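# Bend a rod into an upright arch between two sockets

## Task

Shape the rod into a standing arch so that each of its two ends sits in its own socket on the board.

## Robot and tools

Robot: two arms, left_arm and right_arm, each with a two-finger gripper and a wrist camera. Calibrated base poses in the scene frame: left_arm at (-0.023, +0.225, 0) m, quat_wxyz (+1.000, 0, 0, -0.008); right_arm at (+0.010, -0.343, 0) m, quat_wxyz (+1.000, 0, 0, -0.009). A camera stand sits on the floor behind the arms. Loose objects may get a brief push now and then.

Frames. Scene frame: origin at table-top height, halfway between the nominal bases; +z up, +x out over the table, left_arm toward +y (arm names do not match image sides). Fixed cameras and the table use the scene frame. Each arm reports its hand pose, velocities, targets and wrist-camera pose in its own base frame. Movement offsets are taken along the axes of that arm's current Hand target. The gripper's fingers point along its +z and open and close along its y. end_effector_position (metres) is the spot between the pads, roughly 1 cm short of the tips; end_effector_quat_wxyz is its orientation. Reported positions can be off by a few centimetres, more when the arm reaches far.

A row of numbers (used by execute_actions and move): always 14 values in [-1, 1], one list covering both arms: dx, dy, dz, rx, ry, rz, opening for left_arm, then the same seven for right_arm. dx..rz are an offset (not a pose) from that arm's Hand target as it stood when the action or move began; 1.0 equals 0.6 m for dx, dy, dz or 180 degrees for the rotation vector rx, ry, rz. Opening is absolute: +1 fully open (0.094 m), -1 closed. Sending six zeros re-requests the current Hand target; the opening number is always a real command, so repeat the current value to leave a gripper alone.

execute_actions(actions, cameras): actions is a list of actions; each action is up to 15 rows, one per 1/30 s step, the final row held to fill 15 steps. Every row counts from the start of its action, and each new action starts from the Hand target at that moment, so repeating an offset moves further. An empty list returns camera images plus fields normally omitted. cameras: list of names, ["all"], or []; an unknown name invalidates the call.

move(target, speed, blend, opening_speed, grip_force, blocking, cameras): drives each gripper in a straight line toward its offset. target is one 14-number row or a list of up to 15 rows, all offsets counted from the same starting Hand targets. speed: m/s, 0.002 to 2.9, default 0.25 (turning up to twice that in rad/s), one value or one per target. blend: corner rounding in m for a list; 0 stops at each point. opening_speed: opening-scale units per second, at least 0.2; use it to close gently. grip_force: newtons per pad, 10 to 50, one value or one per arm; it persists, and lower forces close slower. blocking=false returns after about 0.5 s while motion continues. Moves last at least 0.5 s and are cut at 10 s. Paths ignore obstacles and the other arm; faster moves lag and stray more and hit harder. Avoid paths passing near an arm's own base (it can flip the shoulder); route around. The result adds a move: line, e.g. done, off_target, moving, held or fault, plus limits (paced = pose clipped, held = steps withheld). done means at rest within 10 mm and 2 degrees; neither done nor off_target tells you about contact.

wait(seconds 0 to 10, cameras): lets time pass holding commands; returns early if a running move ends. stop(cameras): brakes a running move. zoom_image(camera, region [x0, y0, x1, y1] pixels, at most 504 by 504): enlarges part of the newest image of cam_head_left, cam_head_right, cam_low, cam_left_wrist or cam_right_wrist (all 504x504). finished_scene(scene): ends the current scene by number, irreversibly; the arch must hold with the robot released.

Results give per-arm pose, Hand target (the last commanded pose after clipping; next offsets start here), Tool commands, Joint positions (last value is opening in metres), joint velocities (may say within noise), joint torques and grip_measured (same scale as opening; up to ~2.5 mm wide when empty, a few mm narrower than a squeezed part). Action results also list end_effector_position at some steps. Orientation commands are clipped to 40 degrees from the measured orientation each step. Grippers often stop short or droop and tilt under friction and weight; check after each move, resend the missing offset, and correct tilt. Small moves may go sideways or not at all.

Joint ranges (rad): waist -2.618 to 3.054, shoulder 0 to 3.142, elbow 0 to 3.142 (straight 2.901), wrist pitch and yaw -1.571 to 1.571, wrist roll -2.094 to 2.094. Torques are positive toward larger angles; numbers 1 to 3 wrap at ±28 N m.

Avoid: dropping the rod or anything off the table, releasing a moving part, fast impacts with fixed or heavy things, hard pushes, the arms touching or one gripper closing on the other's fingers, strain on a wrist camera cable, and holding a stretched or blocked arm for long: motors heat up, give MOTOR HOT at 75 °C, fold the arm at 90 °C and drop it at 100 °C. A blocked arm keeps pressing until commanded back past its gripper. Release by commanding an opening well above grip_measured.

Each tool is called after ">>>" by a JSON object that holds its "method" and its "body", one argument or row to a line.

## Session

Scene 2 done. Now scene 3 with the same procedure.

>>> {"method": "execute_actions", "body": {
  "actions": []
}}

>>> {"method": "zoom_image", "body": {
  "camera": "cam_head_left",
  "region": [160, 240, 420, 400]
}}

Scene clock: 0.00 s.
left_arm: end_effector_position=(+0.3843, +0.0391, +0.0886) grip_measured=+1.000 end_effector_quat_wxyz=(+0.572, -0.087, +0.811, +0.083) | right_arm: end_effector_position=(+0.3961, -0.0098, +0.0921) grip_measured=+1.000 end_effector_quat_wxyz=(+0.575, +0.040, +0.816, -0.046)
Joint positions: left_arm=[-0.008 1.533 0.338 0.846 -0.245 -0.05 0.094] | right_arm=[0.047 1.544 0.376 0.822 0.165 0.029 0.094]
Joint velocities: within noise
Joint torques (N m): no reading
Heat: left arm: 28 °C; right arm: 31 °C.
Hand target: left_arm +0.3868, +0.0399, +0.0949; +0.580, -0.091, +0.805, +0.083 | right_arm +0.3991, -0.0106, +0.1004; +0.585, +0.040, +0.808, -0.048
Tool commands: left_gripper/opening=+1.0 right_gripper/opening=+1.0

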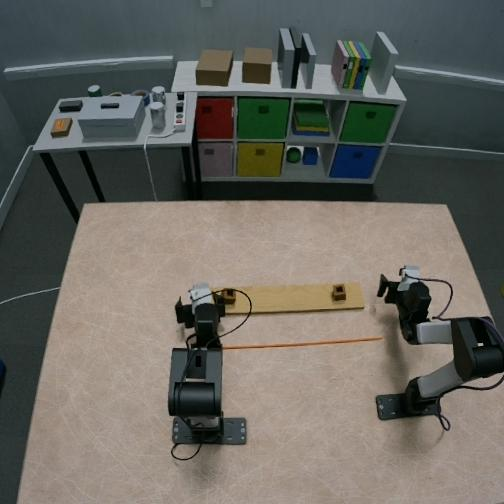

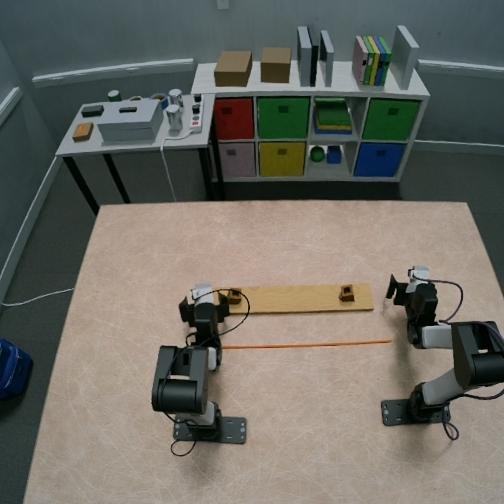

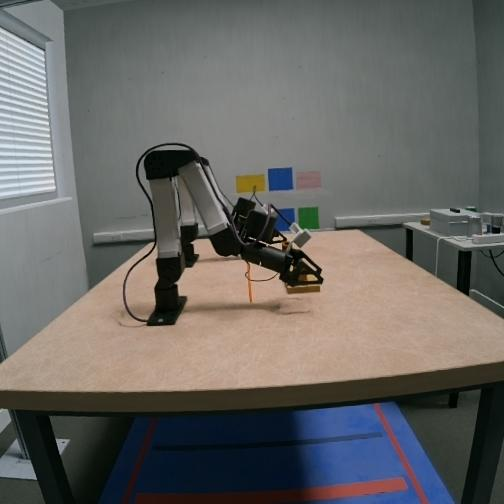

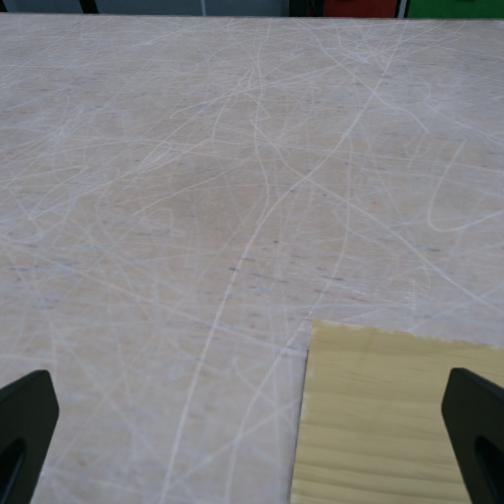

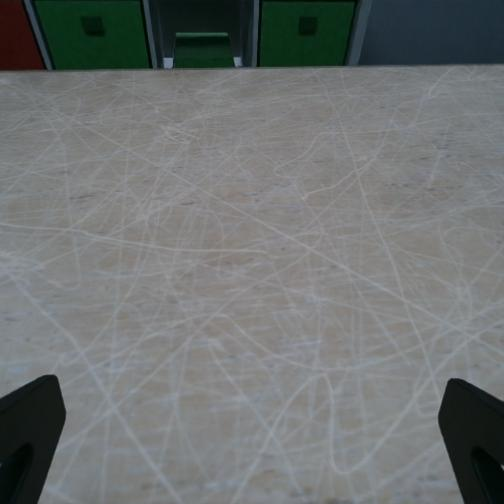

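Scaled by 1.938.

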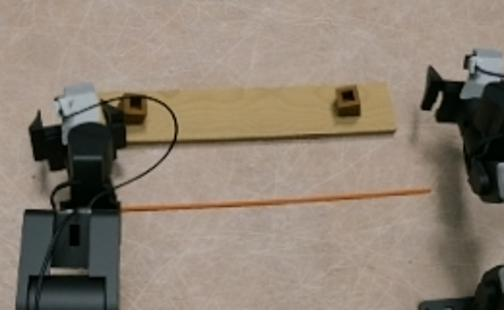

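>>> {"method": "move", "body": {
  "target": [0.1082, 0.0155, -0.1945, 0.3107, 0.3171, 0.5196, 0.5, 0.1395, 0.1487, -0.2800, -0.3044, 0.3245, -0.5002, 0.5],
  "speed": 0.3,
  "cameras": ["cam_left_wrist", "cam_right_wrist", "cam_head_left"]
}}

Scene clock: 50.67 s.
left_arm: end_effector_position=(+0.2508, +0.0169, +0.0648) grip_measured=+0.503 end_effector_quat_wxyz=(-0.067, +0.683, +0.725, +0.061) | right_arm: end_effector_position=(+0.2218, +0.0986, +0.0675) grip_measured=+0.502 end_effector_quat_wxyz=(+0.060, +0.708, -0.701, +0.062)
Joint positions: left_arm=[-0.056 1.542 1.032 -1.085 -0.179 1.453 0.071] | right_arm=[0.526 1.564 1.064 -1.155 0.151 -1.048 0.071]
Joint torques (N m): left_arm=[-1.16 -4 10.25 -0.06 -0.16 0.11] | right_arm=[0.09 -5.42 8.54 -0.01 0.14 -0.11]
Heat: left arm: 31 °C; right arm: 37 °C.
Hand target: left_arm +0.2572, +0.0177, +0.0700; -0.070, +0.692, +0.715, +0.069 | right_arm +0.2256, +0.0996, +0.0702; +0.065, +0.715, -0.693, +0.067
Off the commanded pose: left_arm 0.008 m, 2 deg | right_arm 0.005 m, 2 deg.
move: done
Images, in order (width x height): cam_head_left 504x504, cam_left_wrist 504x504, cam_right_wrist 504x504.

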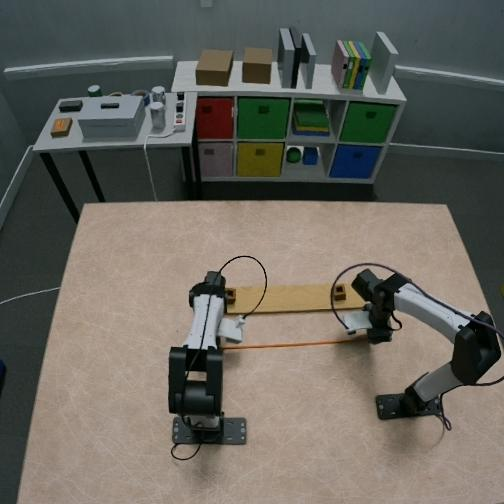

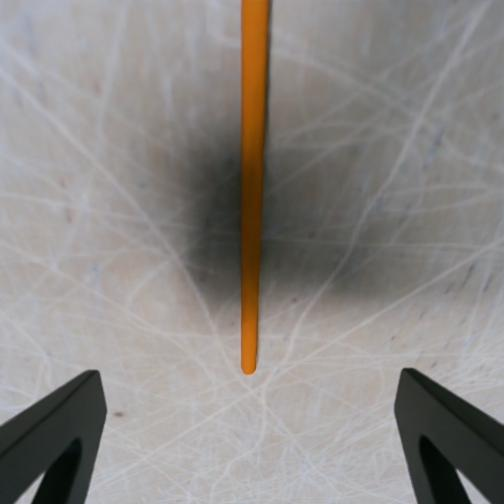

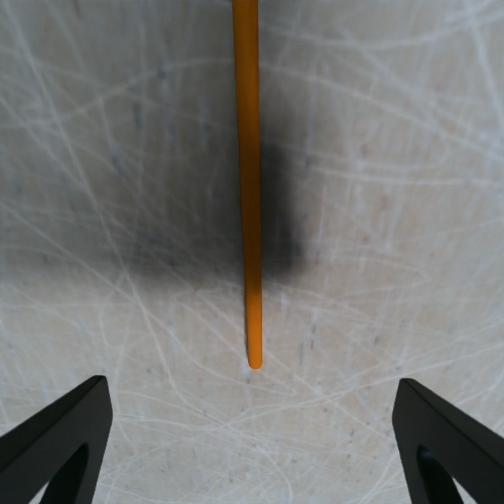

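>>> {"method": "move", "body": {
  "target": [
    [-0.0135, -0.0073, 0.0687, 0, 0, 0.0044, -0.4, -0.0147, 0.0013, 0.0770, 0, 0, -0.0061, -0.4],
    [-0.0185, -0.0073, 0.0940, 0, 0, 0.0044, -0.4, -0.0200, 0.0013, 0.1052, 0, 0, -0.0061, -0.4]
  ],
  "speed": [0.15, 0.04],
  "blend": [0.008, 0],
  "cameras": ["cam_left_wrist", "cam_right_wrist"]
}}

Scene clock: 66.30 s.
left_arm: end_effector_position=(+0.2495, +0.0169, +0.0187) grip_measured=-0.397 end_effector_quat_wxyz=(-0.069, +0.688, +0.720, +0.058) | right_arm: end_effector_position=(+0.2189, +0.0965, +0.0157) grip_measured=-0.398 end_effector_quat_wxyz=(+0.073, +0.714, -0.693, +0.059)
Joint positions: left_arm=[-0.056 1.61 0.903 -0.895 -0.179 1.465 0.028] | right_arm=[0.527 1.65 0.93 -0.96 0.154 -1.065 0.028]
Joint torques (N m): left_arm=[-1.21 -4.03 5.27 0.45 -0.14 0.11] | right_arm=[0.18 -5.15 4.01 0.65 0.11 -0.11]
Heat: left arm: 30 °C; right arm: 34 °C.
Hand target: left_arm +0.2528, +0.0177, +0.0125; -0.071, +0.697, +0.710, +0.068 | right_arm +0.2249, +0.0996, +0.0061; +0.066, +0.722, -0.686, +0.067
Off the commanded pose: left_arm 0.007 m, 2 deg | right_arm 0.012 m, 2 deg.
move: off_target (right_arm)
Images, in order (width x height): cam_left_wrist 504x504, cam_right_wrist 504x504.

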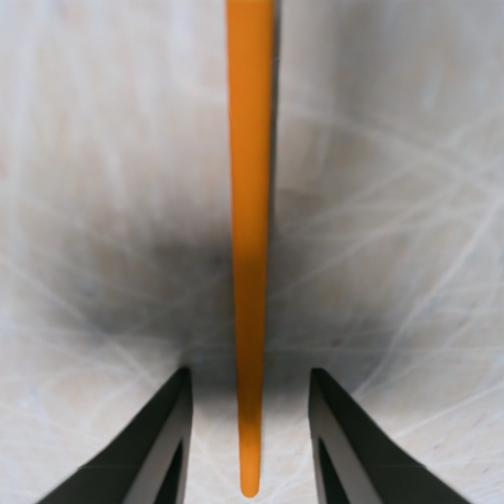

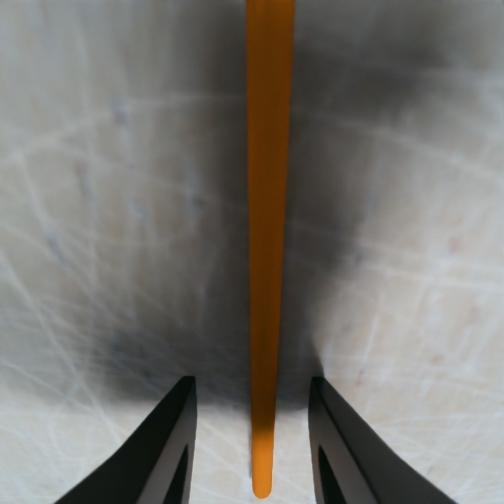

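>>> {"method": "move", "body": {
  "target": [
    [0.0010, 0, -0.0049, 0, 0, 0, -0.4, -0.0016, 0, 0.0082, 0, 0, 0, -0.4],
    [0.0010, 0, -0.0049, 0, 0, 0, -0.98, -0.0016, 0, 0.0082, 0, 0, 0, -0.98]
  ],
  "speed": 0.05,
  "opening_speed": 0.7,
  "cameras": ["cam_left_wrist", "cam_right_wrist"]
}}

Scene clock: 75.63 s.
left_arm: end_effector_position=(+0.2514, +0.0171, +0.0187) grip_measured=-0.919 end_effector_quat_wxyz=(-0.067, +0.687, +0.721, +0.061) | right_arm: end_effector_position=(+0.2291, +0.0970, +0.0149) grip_measured=-0.909 end_effector_quat_wxyz=(+0.059, +0.718, -0.689, +0.078)
Joint positions: left_arm=[-0.056 1.61 0.903 -0.887 -0.181 1.465 0.004] | right_arm=[0.527 1.65 0.927 -0.919 0.182 -1.077 0.004]
Joint torques (N m): left_arm=[-1.16 -4.51 5.96 0.27 -0.13 0.11] | right_arm=[0.14 -4.34 3.18 0.53 -0.09 -0.09]
Heat: left arm: 30 °C; right arm: 33 °C.
Hand target: left_arm +0.2528, +0.0177, +0.0155; -0.071, +0.697, +0.710, +0.068 | right_arm +0.2248, +0.0996, +0.0010; +0.066, +0.722, -0.686, +0.067
Off the commanded pose: left_arm 0.004 m, 2 deg | right_arm 0.015 m, 2 deg.
move: off_target (right_arm); target 2's new opening was sent with right_arm's hand 0.016 m and 2 deg from that target
Images, in order (width x height): cam_left_wrist 504x504, cam_right_wrist 504x504.

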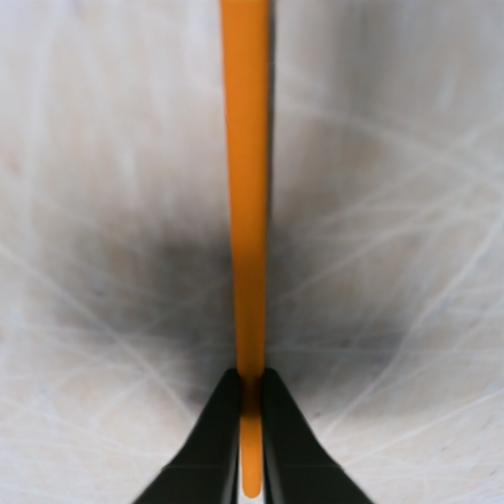

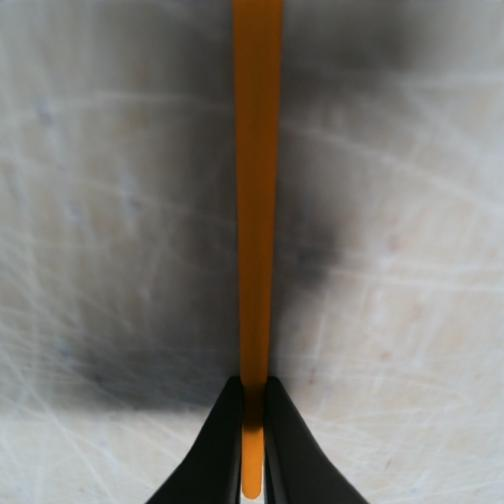

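>>> {"method": "move", "body": {
  "target": [0.0262, 0.0073, -0.1468, -0.0023, 0.0001, 0.0072, -0.98, 0.0335, 0.0023, -0.1638, -0.0003, 0, 0.0069, -0.98],
  "speed": 0.15
}}

>>> {"method": "move", "body": {
  "target": [
    [0.0113, 0.0282, -0.0387, -0.1622, -0.0217, -0.0383, -0.98, 0.0060, -0.0282, -0.0398, 0.1626, -0.0217, 0.0370, -0.98],
    [0.0210, 0.0717, -0.0745, -0.3218, -0.0403, -0.0880, -0.98, 0.0090, -0.0717, -0.0768, 0.3226, -0.0403, 0.0853, -0.98],
    [0.0260, 0.1253, -0.0938, -0.4515, -0.0539, -0.1406, -0.98, 0.0068, -0.1253, -0.0975, 0.4528, -0.0539, 0.1367, -0.98],
    [0.0080, 0.1253, -0.0980, -0.4274, -0.1346, -0.2112, -0.98, -0.0112, -0.1253, -0.1017, 0.4292, -0.1346, 0.2075, -0.98],
    [-0.0447, 0.1253, -0.1088, -0.3801, -0.2458, -0.3056, -0.98, -0.0640, -0.1253, -0.1118, 0.3828, -0.2458, 0.3023, -0.98],
    [-0.1388, 0.1253, -0.1287, -0.3045, -0.3721, -0.4085, -0.98, -0.1583, -0.1253, -0.1308, 0.2989, -0.3849, 0.4160, -0.98]
  ],
  "speed": 0.2,
  "blend": [0.015, 0.015, 0.01, 0.01, 0.01, 0],
  "cameras": ["all"]
}}

>>> {"method": "zoom_image", "body": {
  "camera": "cam_left_wrist",
  "region": [150, 280, 330, 460]
}}

>>> {"method": "zoom_image", "body": {
  "camera": "cam_right_wrist",
  "region": [150, 280, 330, 460]
}}

Scene clock: 131.77 s.
left_arm: end_effector_position=(+0.2522, +0.0172, +0.0937) grip_measured=-0.919 end_effector_quat_wxyz=(-0.078, +0.696, +0.712, +0.056) | right_arm: end_effector_position=(+0.2216, +0.0955, +0.0894) grip_measured=-0.909 end_effector_quat_wxyz=(+0.083, +0.716, -0.691, +0.064)
Joint positions: left_arm=[-0.06 1.542 1.147 -1.22 -0.187 1.484 0.004] | right_arm=[0.528 1.578 1.161 -1.279 0.168 -1.068 0.004]
Joint torques (N m): left_arm=[-1.43 -6.35 10.07 -0.11 -0.09 0.11] | right_arm=[-0.21 -9.95 8.29 -0.1 -0.05 0.07]
Heat: left arm: 30 °C; right arm: 31 °C.
Hand target: left_arm +0.2575, +0.0159, +0.1050; -0.069, +0.706, +0.702, +0.070 | right_arm +0.2238, +0.0981, +0.1013; +0.065, +0.714, -0.694, +0.067
Off the commanded pose: left_arm 0.012 m, 2 deg | right_arm 0.012 m, 2 deg.
move: off_target (left_arm, right_arm)

Scene clock: 139.97 s.
left_arm: end_effector_position=(+0.3251, -0.0614, +0.1478) grip_measured=-0.919 end_effector_quat_wxyz=(+0.615, +0.074, +0.783, +0.061) | right_arm: end_effector_position=(+0.2908, +0.1802, +0.1404) grip_measured=-0.909 end_effector_quat_wxyz=(+0.613, -0.088, +0.783, -0.059)
Joint positions: left_arm=[-0.38 1.012 0.232 0.524 -0.374 0.098 0.004] | right_arm=[0.969 1.299 0.392 0.502 0.912 0.121 0.004]
Joint torques (N m): left_arm=[-2.52 -1.1 12.53 2.12 0.4 -0.74] | right_arm=[1.57 -3.71 10.48 2.46 -0.33 0.48]
Heat: left arm: 30 °C; right arm: 33 °C.
Hand target: left_arm +0.3321, -0.0813, +0.1644; +0.631, +0.069, +0.773, +0.011 | right_arm +0.2958, +0.2083, +0.1607; +0.635, -0.061, +0.770, +0.018
Off the commanded pose: left_arm 0.027 m, 6 deg | right_arm 0.035 m, 10 deg.
move: off_target (left_arm, right_arm)

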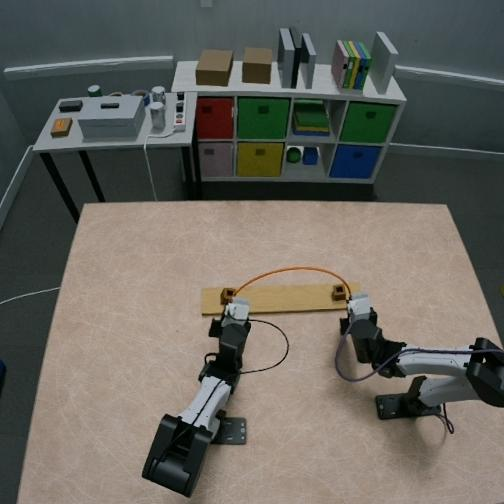

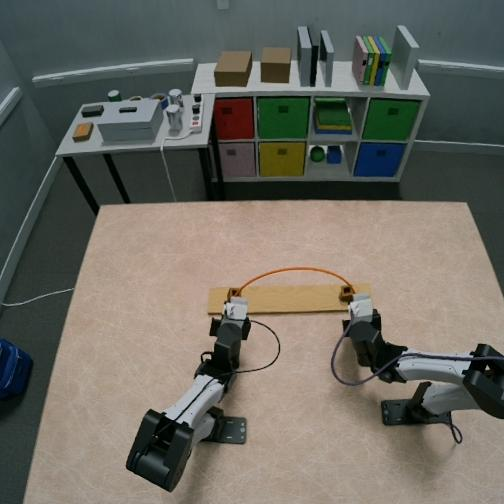

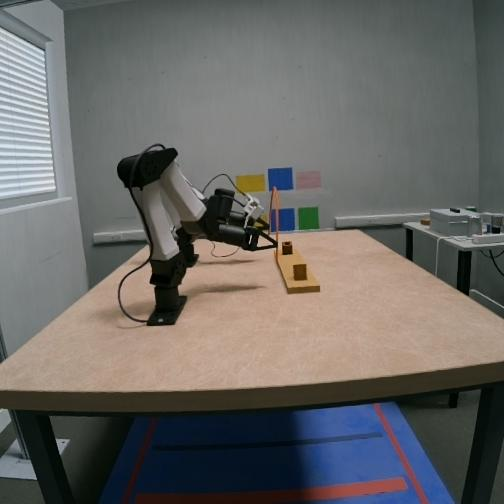

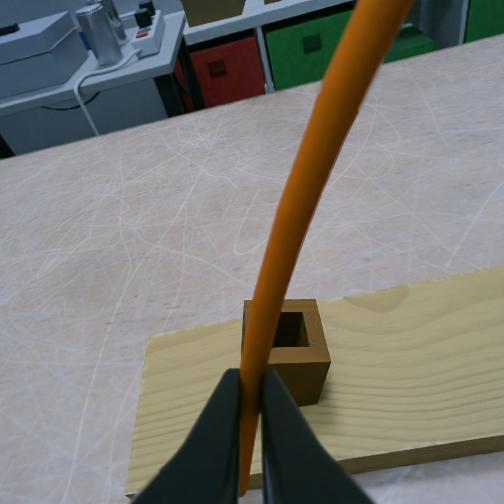

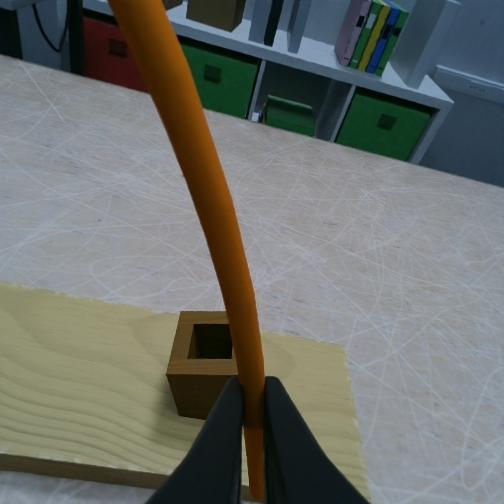

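Scaled by 2.800.

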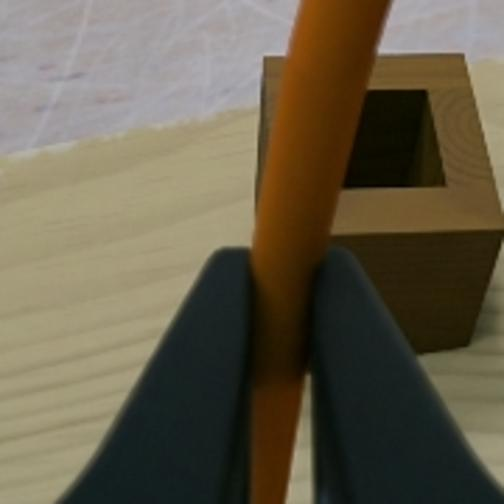

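Scaled by 2.800.

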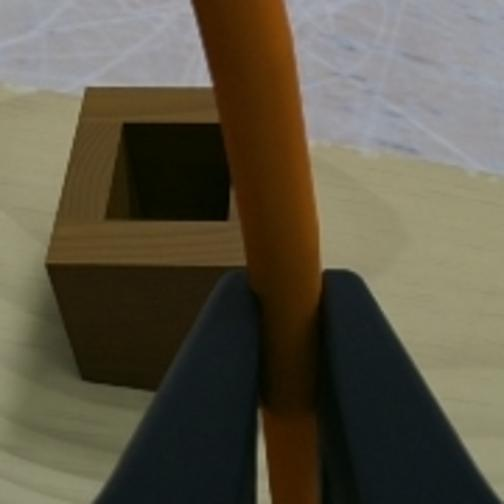

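>>> {"method": "move", "body": {
  "target": [-0.0482, -0.0115, 0.1418, 0, -0.02, 0, -0.98, -0.0425, 0.0228, 0.1228, 0, -0.02, 0, -0.98],
  "speed": 0.1,
  "cameras": ["all"]
}}

>>> {"method": "zoom_image", "body": {
  "camera": "cam_low",
  "region": [250, 180, 330, 300]
}}

>>> {"method": "zoom_image", "body": {
  "camera": "cam_left_wrist",
  "region": [150, 370, 350, 504]
}}

>>> {"method": "zoom_image", "body": {
  "camera": "cam_right_wrist",
  "region": [150, 370, 350, 504]
}}

Scene clock: 185.83 s.
left_arm: end_effector_position=(+0.4046, -0.0677, +0.1466) grip_measured=-0.919 end_effector_quat_wxyz=(+0.611, +0.052, +0.786, +0.079) | right_arm: end_effector_position=(+0.3577, +0.1939, +0.1449) grip_measured=-0.909 end_effector_quat_wxyz=(+0.620, -0.064, +0.778, -0.075)
Joint positions: left_arm=[-0.32 1.454 0.483 0.71 -0.371 0.098 0.004] | right_arm=[0.817 1.566 0.584 0.652 0.827 0.045 0.004]
Joint torques (N m): left_arm=[-1.31 -3.66 11.44 2.91 1.09 -0.33] | right_arm=[0.43 -5.87 10.22 3.04 -1.12 0.11]
Heat: left arm: 37 °C; right arm: 42 °C.
Hand target: left_arm +0.4201, -0.0975, +0.1746; +0.655, +0.069, +0.752, +0.009 | right_arm +0.3708, +0.2314, +0.1709; +0.659, -0.061, +0.749, +0.019
Off the commanded pose: left_arm 0.044 m, 10 deg | right_arm 0.047 m, 12 deg.
move: off_target (left_arm, right_arm)

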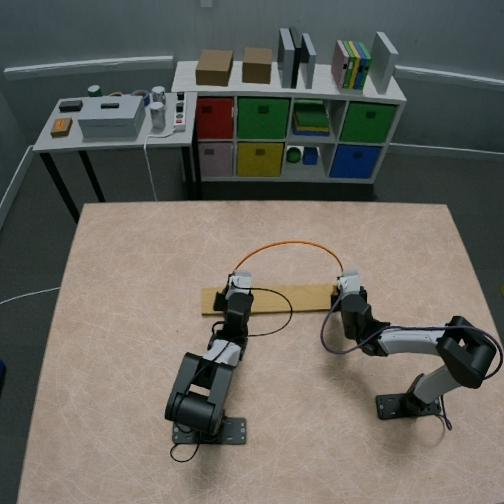

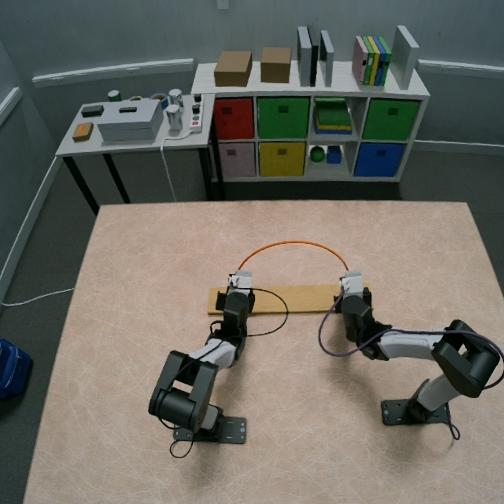

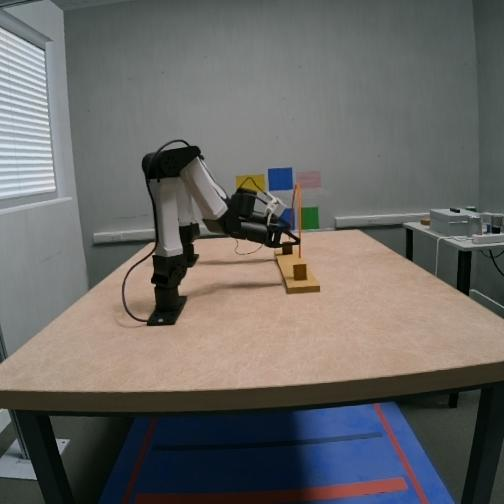

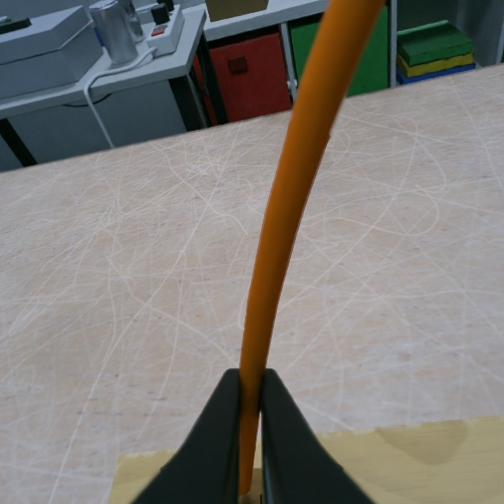

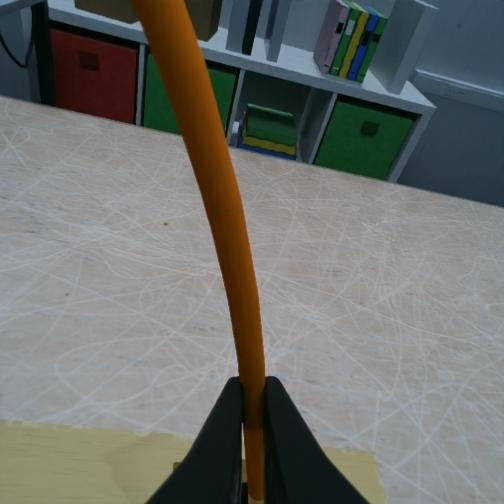

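Scaled by 4.200.

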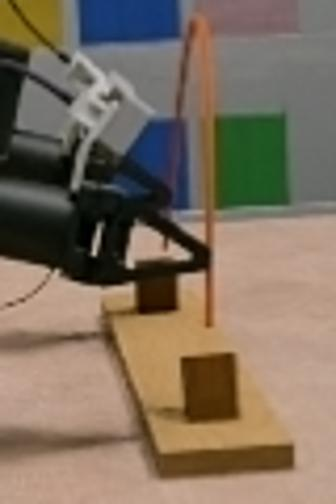

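Scaled by 2.520.

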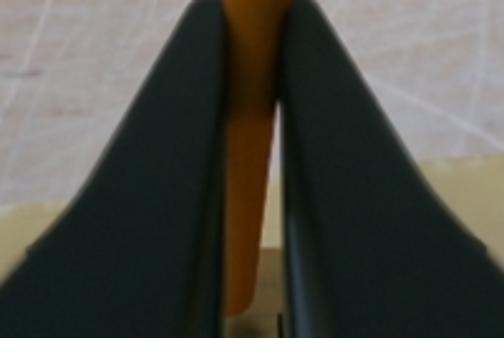

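Scaled by 2.520.

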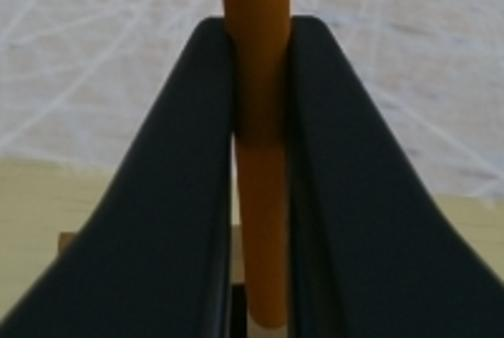

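>>> {"method": "execute_actions", "body": {
  "actions": [],
  "cameras": ["cam_low","cam_left_wrist","cam_right_wrist"]
}}

>>> {"method": "zoom_image", "body": {
  "camera": "cam_left_wrist",
  "region": [150, 370, 350, 504]
}}

>>> {"method": "zoom_image", "body": {
  "camera": "cam_right_wrist",
  "region": [150, 370, 350, 504]
}}

>>> {"method": "zoom_image", "body": {
  "camera": "cam_low",
  "region": [250, 180, 330, 300]
}}

Scene clock: 215.47 s.
left_arm: end_effector_position=(+0.4046, -0.0677, +0.1466) grip_measured=-0.919 end_effector_quat_wxyz=(+0.611, +0.052, +0.786, +0.079) | right_arm: end_effector_position=(+0.3577, +0.1939, +0.1449) grip_measured=-0.909 end_effector_quat_wxyz=(+0.620, -0.064, +0.778, -0.075)
Joint positions: left_arm=[-0.32 1.454 0.483 0.71 -0.371 0.098 0.004] | right_arm=[0.817 1.566 0.584 0.652 0.827 0.045 0.004]
Joint velocities: within noise
Joint torques (N m): left_arm=[-1.32 -3.64 11.43 2.93 1.09 -0.34] | right_arm=[0.43 -5.89 10.22 3.04 -1.11 0.11]
Heat: left arm: 39 °C; right arm: 44 °C.
Hand target: left_arm +0.4201, -0.0975, +0.1746; +0.655, +0.069, +0.752, +0.009 | right_arm +0.3708, +0.2314, +0.1709; +0.659, -0.061, +0.749, +0.019
Tool commands: left_gripper/opening=-0.98 right_gripper/opening=-0.98
Off the commanded pose: left_arm 0.044 m, 10 deg | right_arm 0.047 m, 12 deg.
Images, in order (width x height): cam_low 504x504, cam_left_wrist 504x504, cam_right_wrist 504x504.

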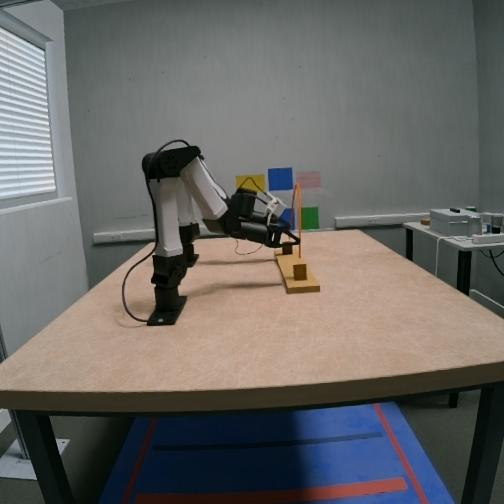

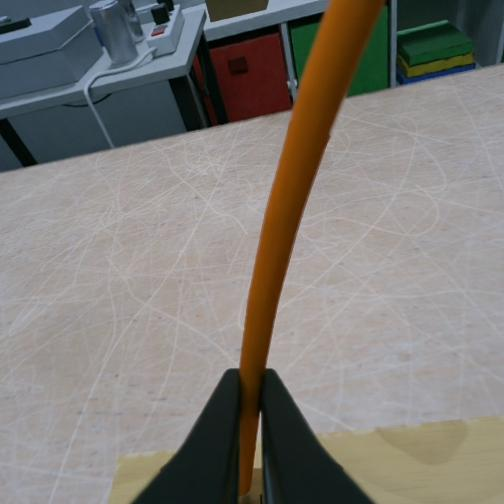

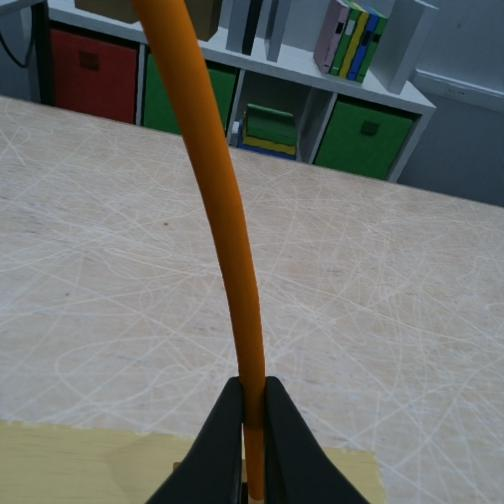

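Scaled by 2.520.

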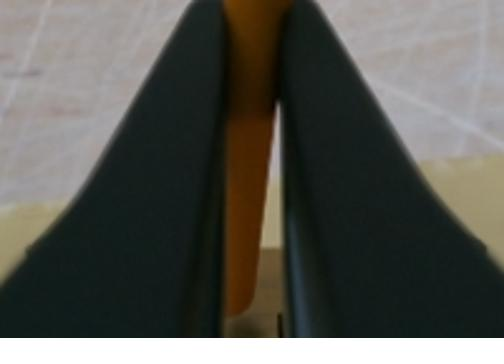

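Scaled by 2.520.

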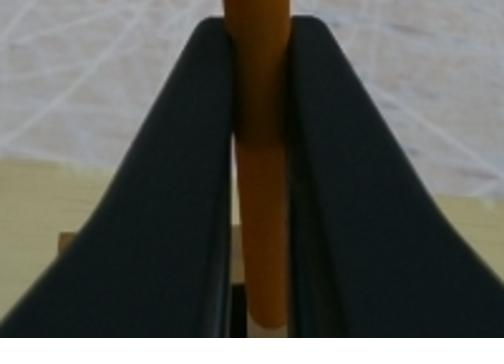

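Scaled by 4.200.

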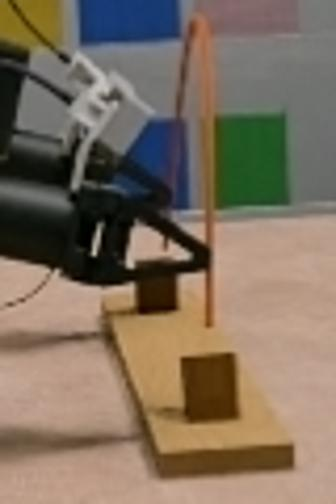

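>>> {"method": "move", "body": {
  "target": [-0.0008, -0.0235, -0.0115, 0, 0, 0, -0.98, -0.0012, 0.0174, 0.0019, 0, 0, 0, -0.98],
  "speed": 0.06,
  "cameras": ["cam_low","cam_left_wrist","cam_right_wrist"]
}}

>>> {"method": "zoom_image", "body": {
  "camera": "cam_left_wrist",
  "region": [150, 370, 350, 504]
}}

>>> {"method": "zoom_image", "body": {
  "camera": "cam_right_wrist",
  "region": [150, 370, 350, 504]
}}

>>> {"method": "zoom_image", "body": {
  "camera": "cam_low",
  "region": [250, 180, 330, 300]
}}

Scene clock: 262.87 s.
left_arm: end_effector_position=(+0.4025, -0.0774, +0.1468) grip_measured=-0.919 end_effector_quat_wxyz=(+0.612, +0.059, +0.785, +0.073) | right_arm: end_effector_position=(+0.3629, +0.1995, +0.1447) grip_measured=-0.909 end_effector_quat_wxyz=(+0.621, -0.064, +0.778, -0.074)
Joint positions: left_arm=[-0.348 1.454 0.483 0.71 -0.378 0.095 0.004] | right_arm=[0.817 1.596 0.612 0.655 0.827 0.045 0.004]
Joint torques (N m): left_arm=[-3.75 -4.04 10.61 2.91 0.66 -0.46] | right_arm=[2.61 -6.09 10.3 2.98 -0.89 0.18]
Heat: left arm: 45 °C; right arm: 48 °C.
Hand target: left_arm +0.4121, -0.1110, +0.1746; +0.655, +0.069, +0.752, +0.009 | right_arm +0.3708, +0.2420, +0.1709; +0.659, -0.061, +0.749, +0.019
Off the commanded pose: left_arm 0.045 m, 10 deg | right_arm 0.051 m, 12 deg.
move: off_target (left_arm, right_arm)
Images, in order (width x height): cam_low 504x504, cam_left_wrist 504x504, cam_right_wrist 504x504.

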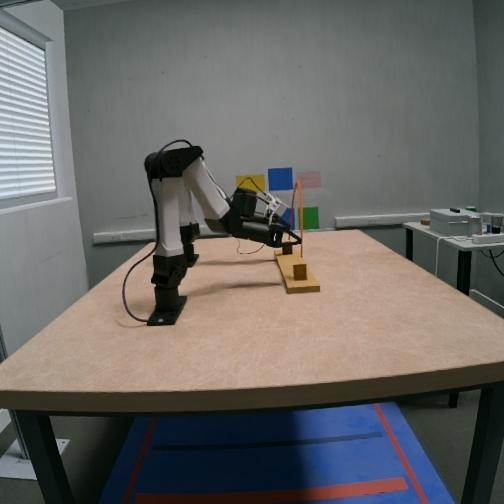

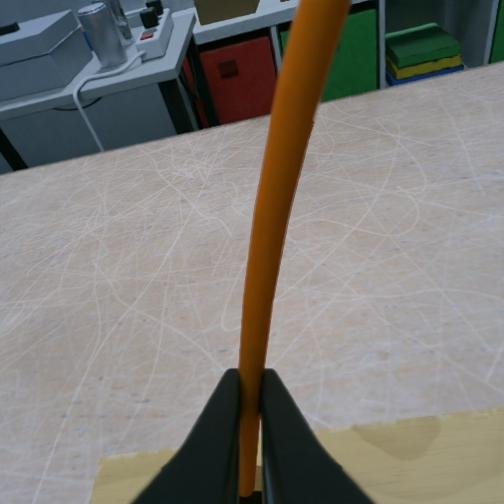

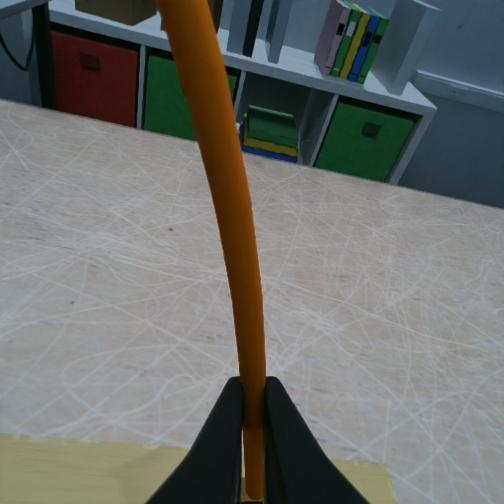

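Scaled by 2.520.

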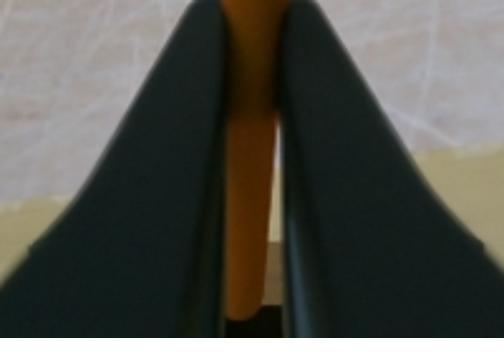

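Scaled by 2.520.

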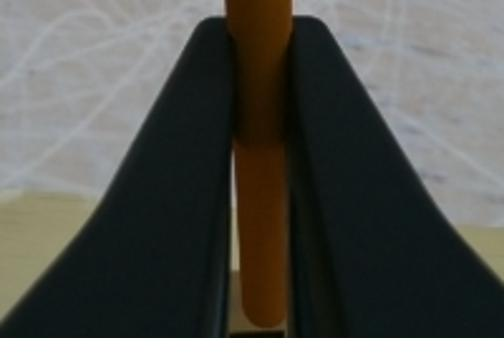

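Scaled by 4.200.

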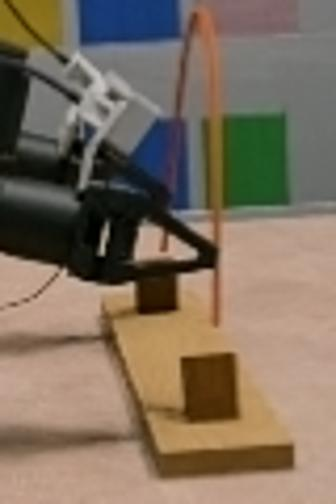

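>>> {"method": "move", "body": {
  "target": [0.0612, -0.0078, -0.0080, 0, -0.022, 0, -0.98, 0.0612, 0.0083, -0.0083, 0, -0.015, 0, -0.98],
  "speed": 0.06,
  "cameras": ["cam_low","cam_left_wrist","cam_right_wrist"]
}}

>>> {"method": "zoom_image", "body": {
  "camera": "cam_left_wrist",
  "region": [150, 370, 350, 504]
}}

>>> {"method": "zoom_image", "body": {
  "camera": "cam_right_wrist",
  "region": [150, 370, 350, 504]
}}

>>> {"method": "zoom_image", "body": {
  "camera": "cam_low",
  "region": [250, 180, 330, 300]
}}

Scene clock: 296.30 s.
left_arm: end_effector_position=(+0.4033, -0.0800, +0.1242) grip_measured=-0.919 end_effector_quat_wxyz=(+0.651, +0.045, +0.755, +0.063) | right_arm: end_effector_position=(+0.3636, +0.2090, +0.1220) grip_measured=-0.909 end_effector_quat_wxyz=(+0.650, -0.045, +0.756, -0.058)
Joint positions: left_arm=[-0.358 1.656 0.393 1.106 -0.391 0.095 0.004] | right_arm=[0.841 1.771 0.561 0.982 0.858 0.026 0.004]
Joint torques (N m): left_arm=[-3.82 -4.18 5.74 3.02 0.7 -0.21] | right_arm=[3.06 -6.76 5.74 2.93 -0.92 0.05]
Heat: left arm: 47 °C; right arm: 55 °C.
Hand target: left_arm +0.4020, -0.1111, +0.1386; +0.681, +0.070, +0.729, +0.006 | right_arm +0.3607, +0.2440, +0.1348; +0.677, -0.060, +0.733, +0.021
Off the commanded pose: left_arm 0.034 m, 8 deg | right_arm 0.037 m, 10 deg.
move: off_target (left_arm, right_arm)
Images, in order (width x height): cam_low 504x504, cam_left_wrist 504x504, cam_right_wrist 504x504.

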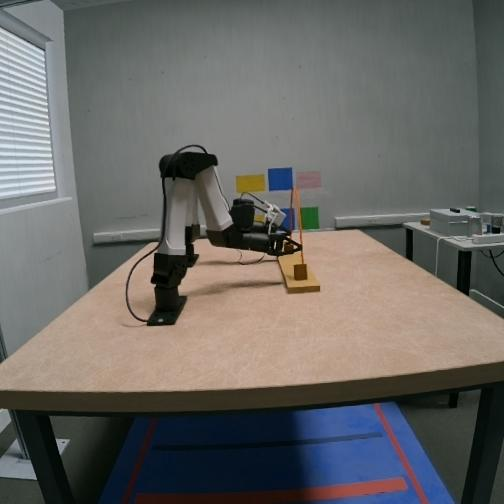

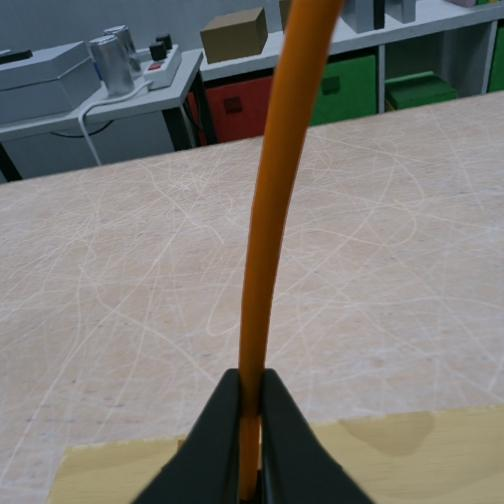

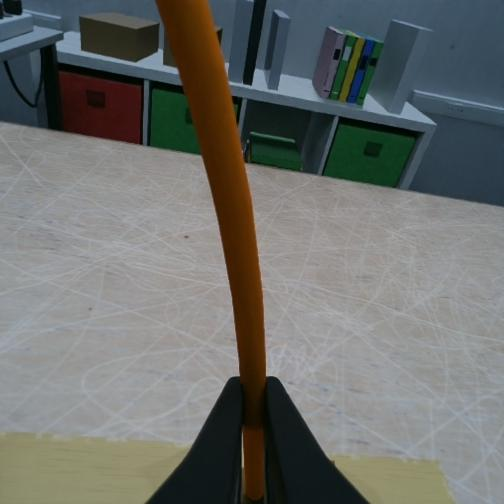

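Scaled by 2.520.

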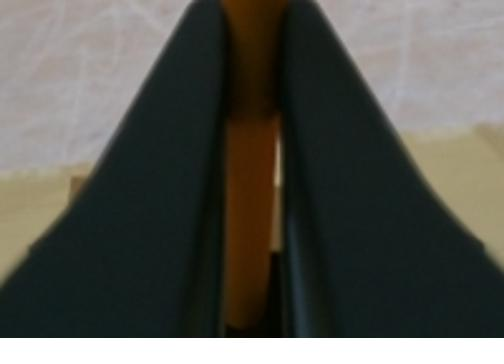

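Scaled by 2.520.

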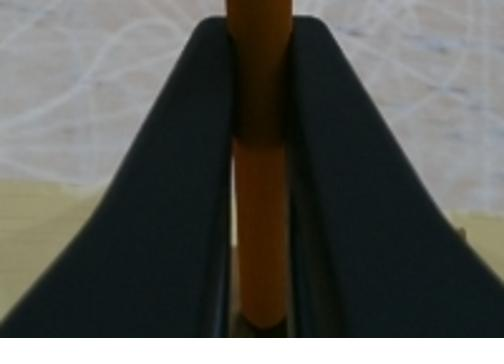

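Scaled by 4.200.

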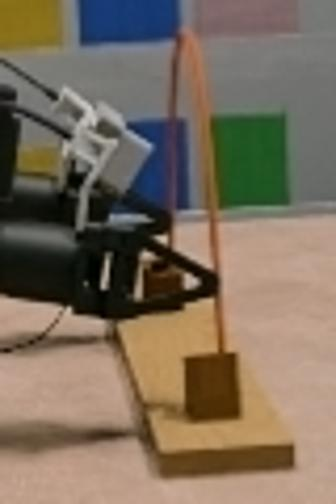

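>>> {"method": "move", "body": {
  "target": [0.0022, 0.0122, -0.0112, 0, 0.004, 0, -0.98, 0.0027, -0.0212, -0.0192, 0, 0.004, 0, -0.98],
  "speed": 0.06,
  "cameras": ["cam_low","cam_left_wrist","cam_right_wrist"]
}}

>>> {"method": "zoom_image", "body": {
  "camera": "cam_left_wrist",
  "region": [150, 370, 350, 504]
}}

>>> {"method": "zoom_image", "body": {
  "camera": "cam_right_wrist",
  "region": [150, 370, 350, 504]
}}

>>> {"method": "zoom_image", "body": {
  "camera": "cam_low",
  "region": [250, 180, 330, 300]
}}

Scene clock: 346.93 s.
left_arm: end_effector_position=(+0.3972, -0.0778, +0.1151) grip_measured=-0.919 end_effector_quat_wxyz=(+0.641, +0.048, +0.763, +0.066) | right_arm: end_effector_position=(+0.3521, +0.1977, +0.1020) grip_measured=-0.909 end_effector_quat_wxyz=(+0.633, -0.062, +0.768, -0.074)
Joint positions: left_arm=[-0.358 1.656 0.367 1.106 -0.391 0.095 0.004] | right_arm=[0.844 1.771 0.498 0.982 0.858 0.026 0.004]
Joint torques (N m): left_arm=[-2.24 -7.05 5.31 2.81 0.89 -0.22] | right_arm=[2.13 -12.25 5.16 2.86 -0.96 0.09]
Heat: left arm: 46 °C; right arm: 55 °C.
Hand target: left_arm +0.3960, -0.1031, +0.1387; +0.676, +0.069, +0.733, +0.007 | right_arm +0.3508, +0.2299, +0.1349; +0.672, -0.060, +0.738, +0.020
Off the commanded pose: left_arm 0.035 m, 9 deg | right_arm 0.046 m, 12 deg.
move: off_target (left_arm, right_arm)
Images, in order (width x height): cam_low 504x504, cam_left_wrist 504x504, cam_right_wrist 504x504.

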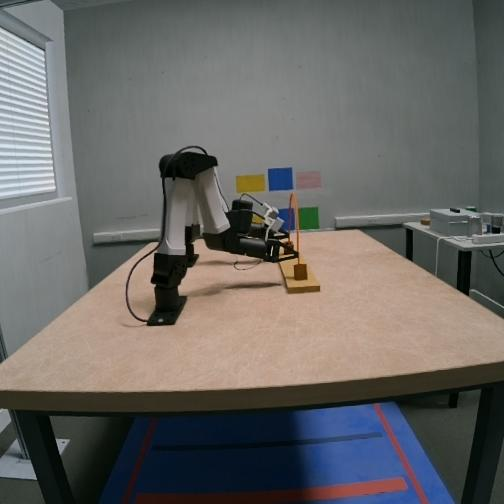

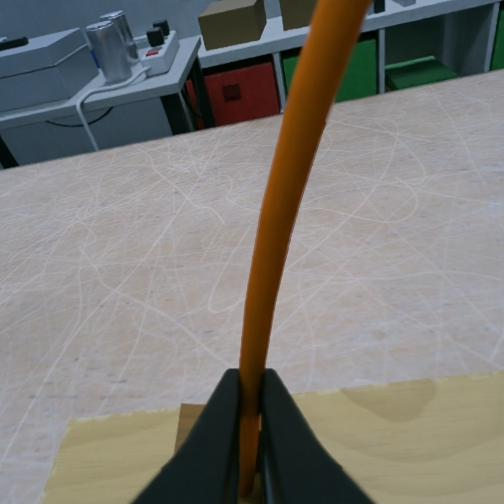

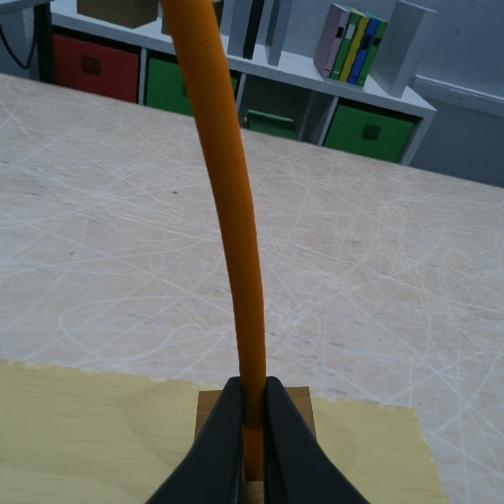

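Scaled by 2.520.

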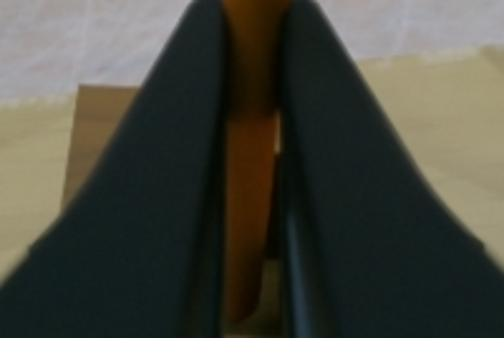

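Scaled by 2.520.

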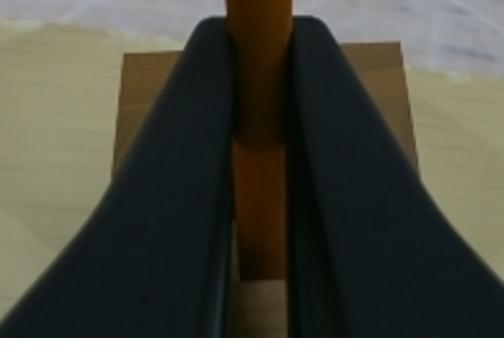

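Scaled by 4.200.

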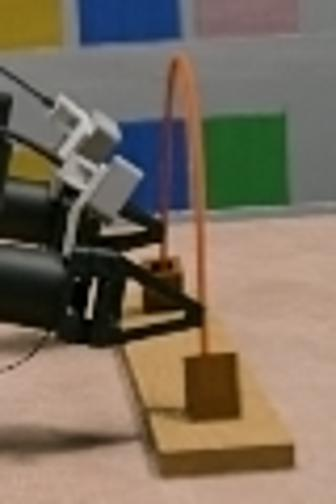

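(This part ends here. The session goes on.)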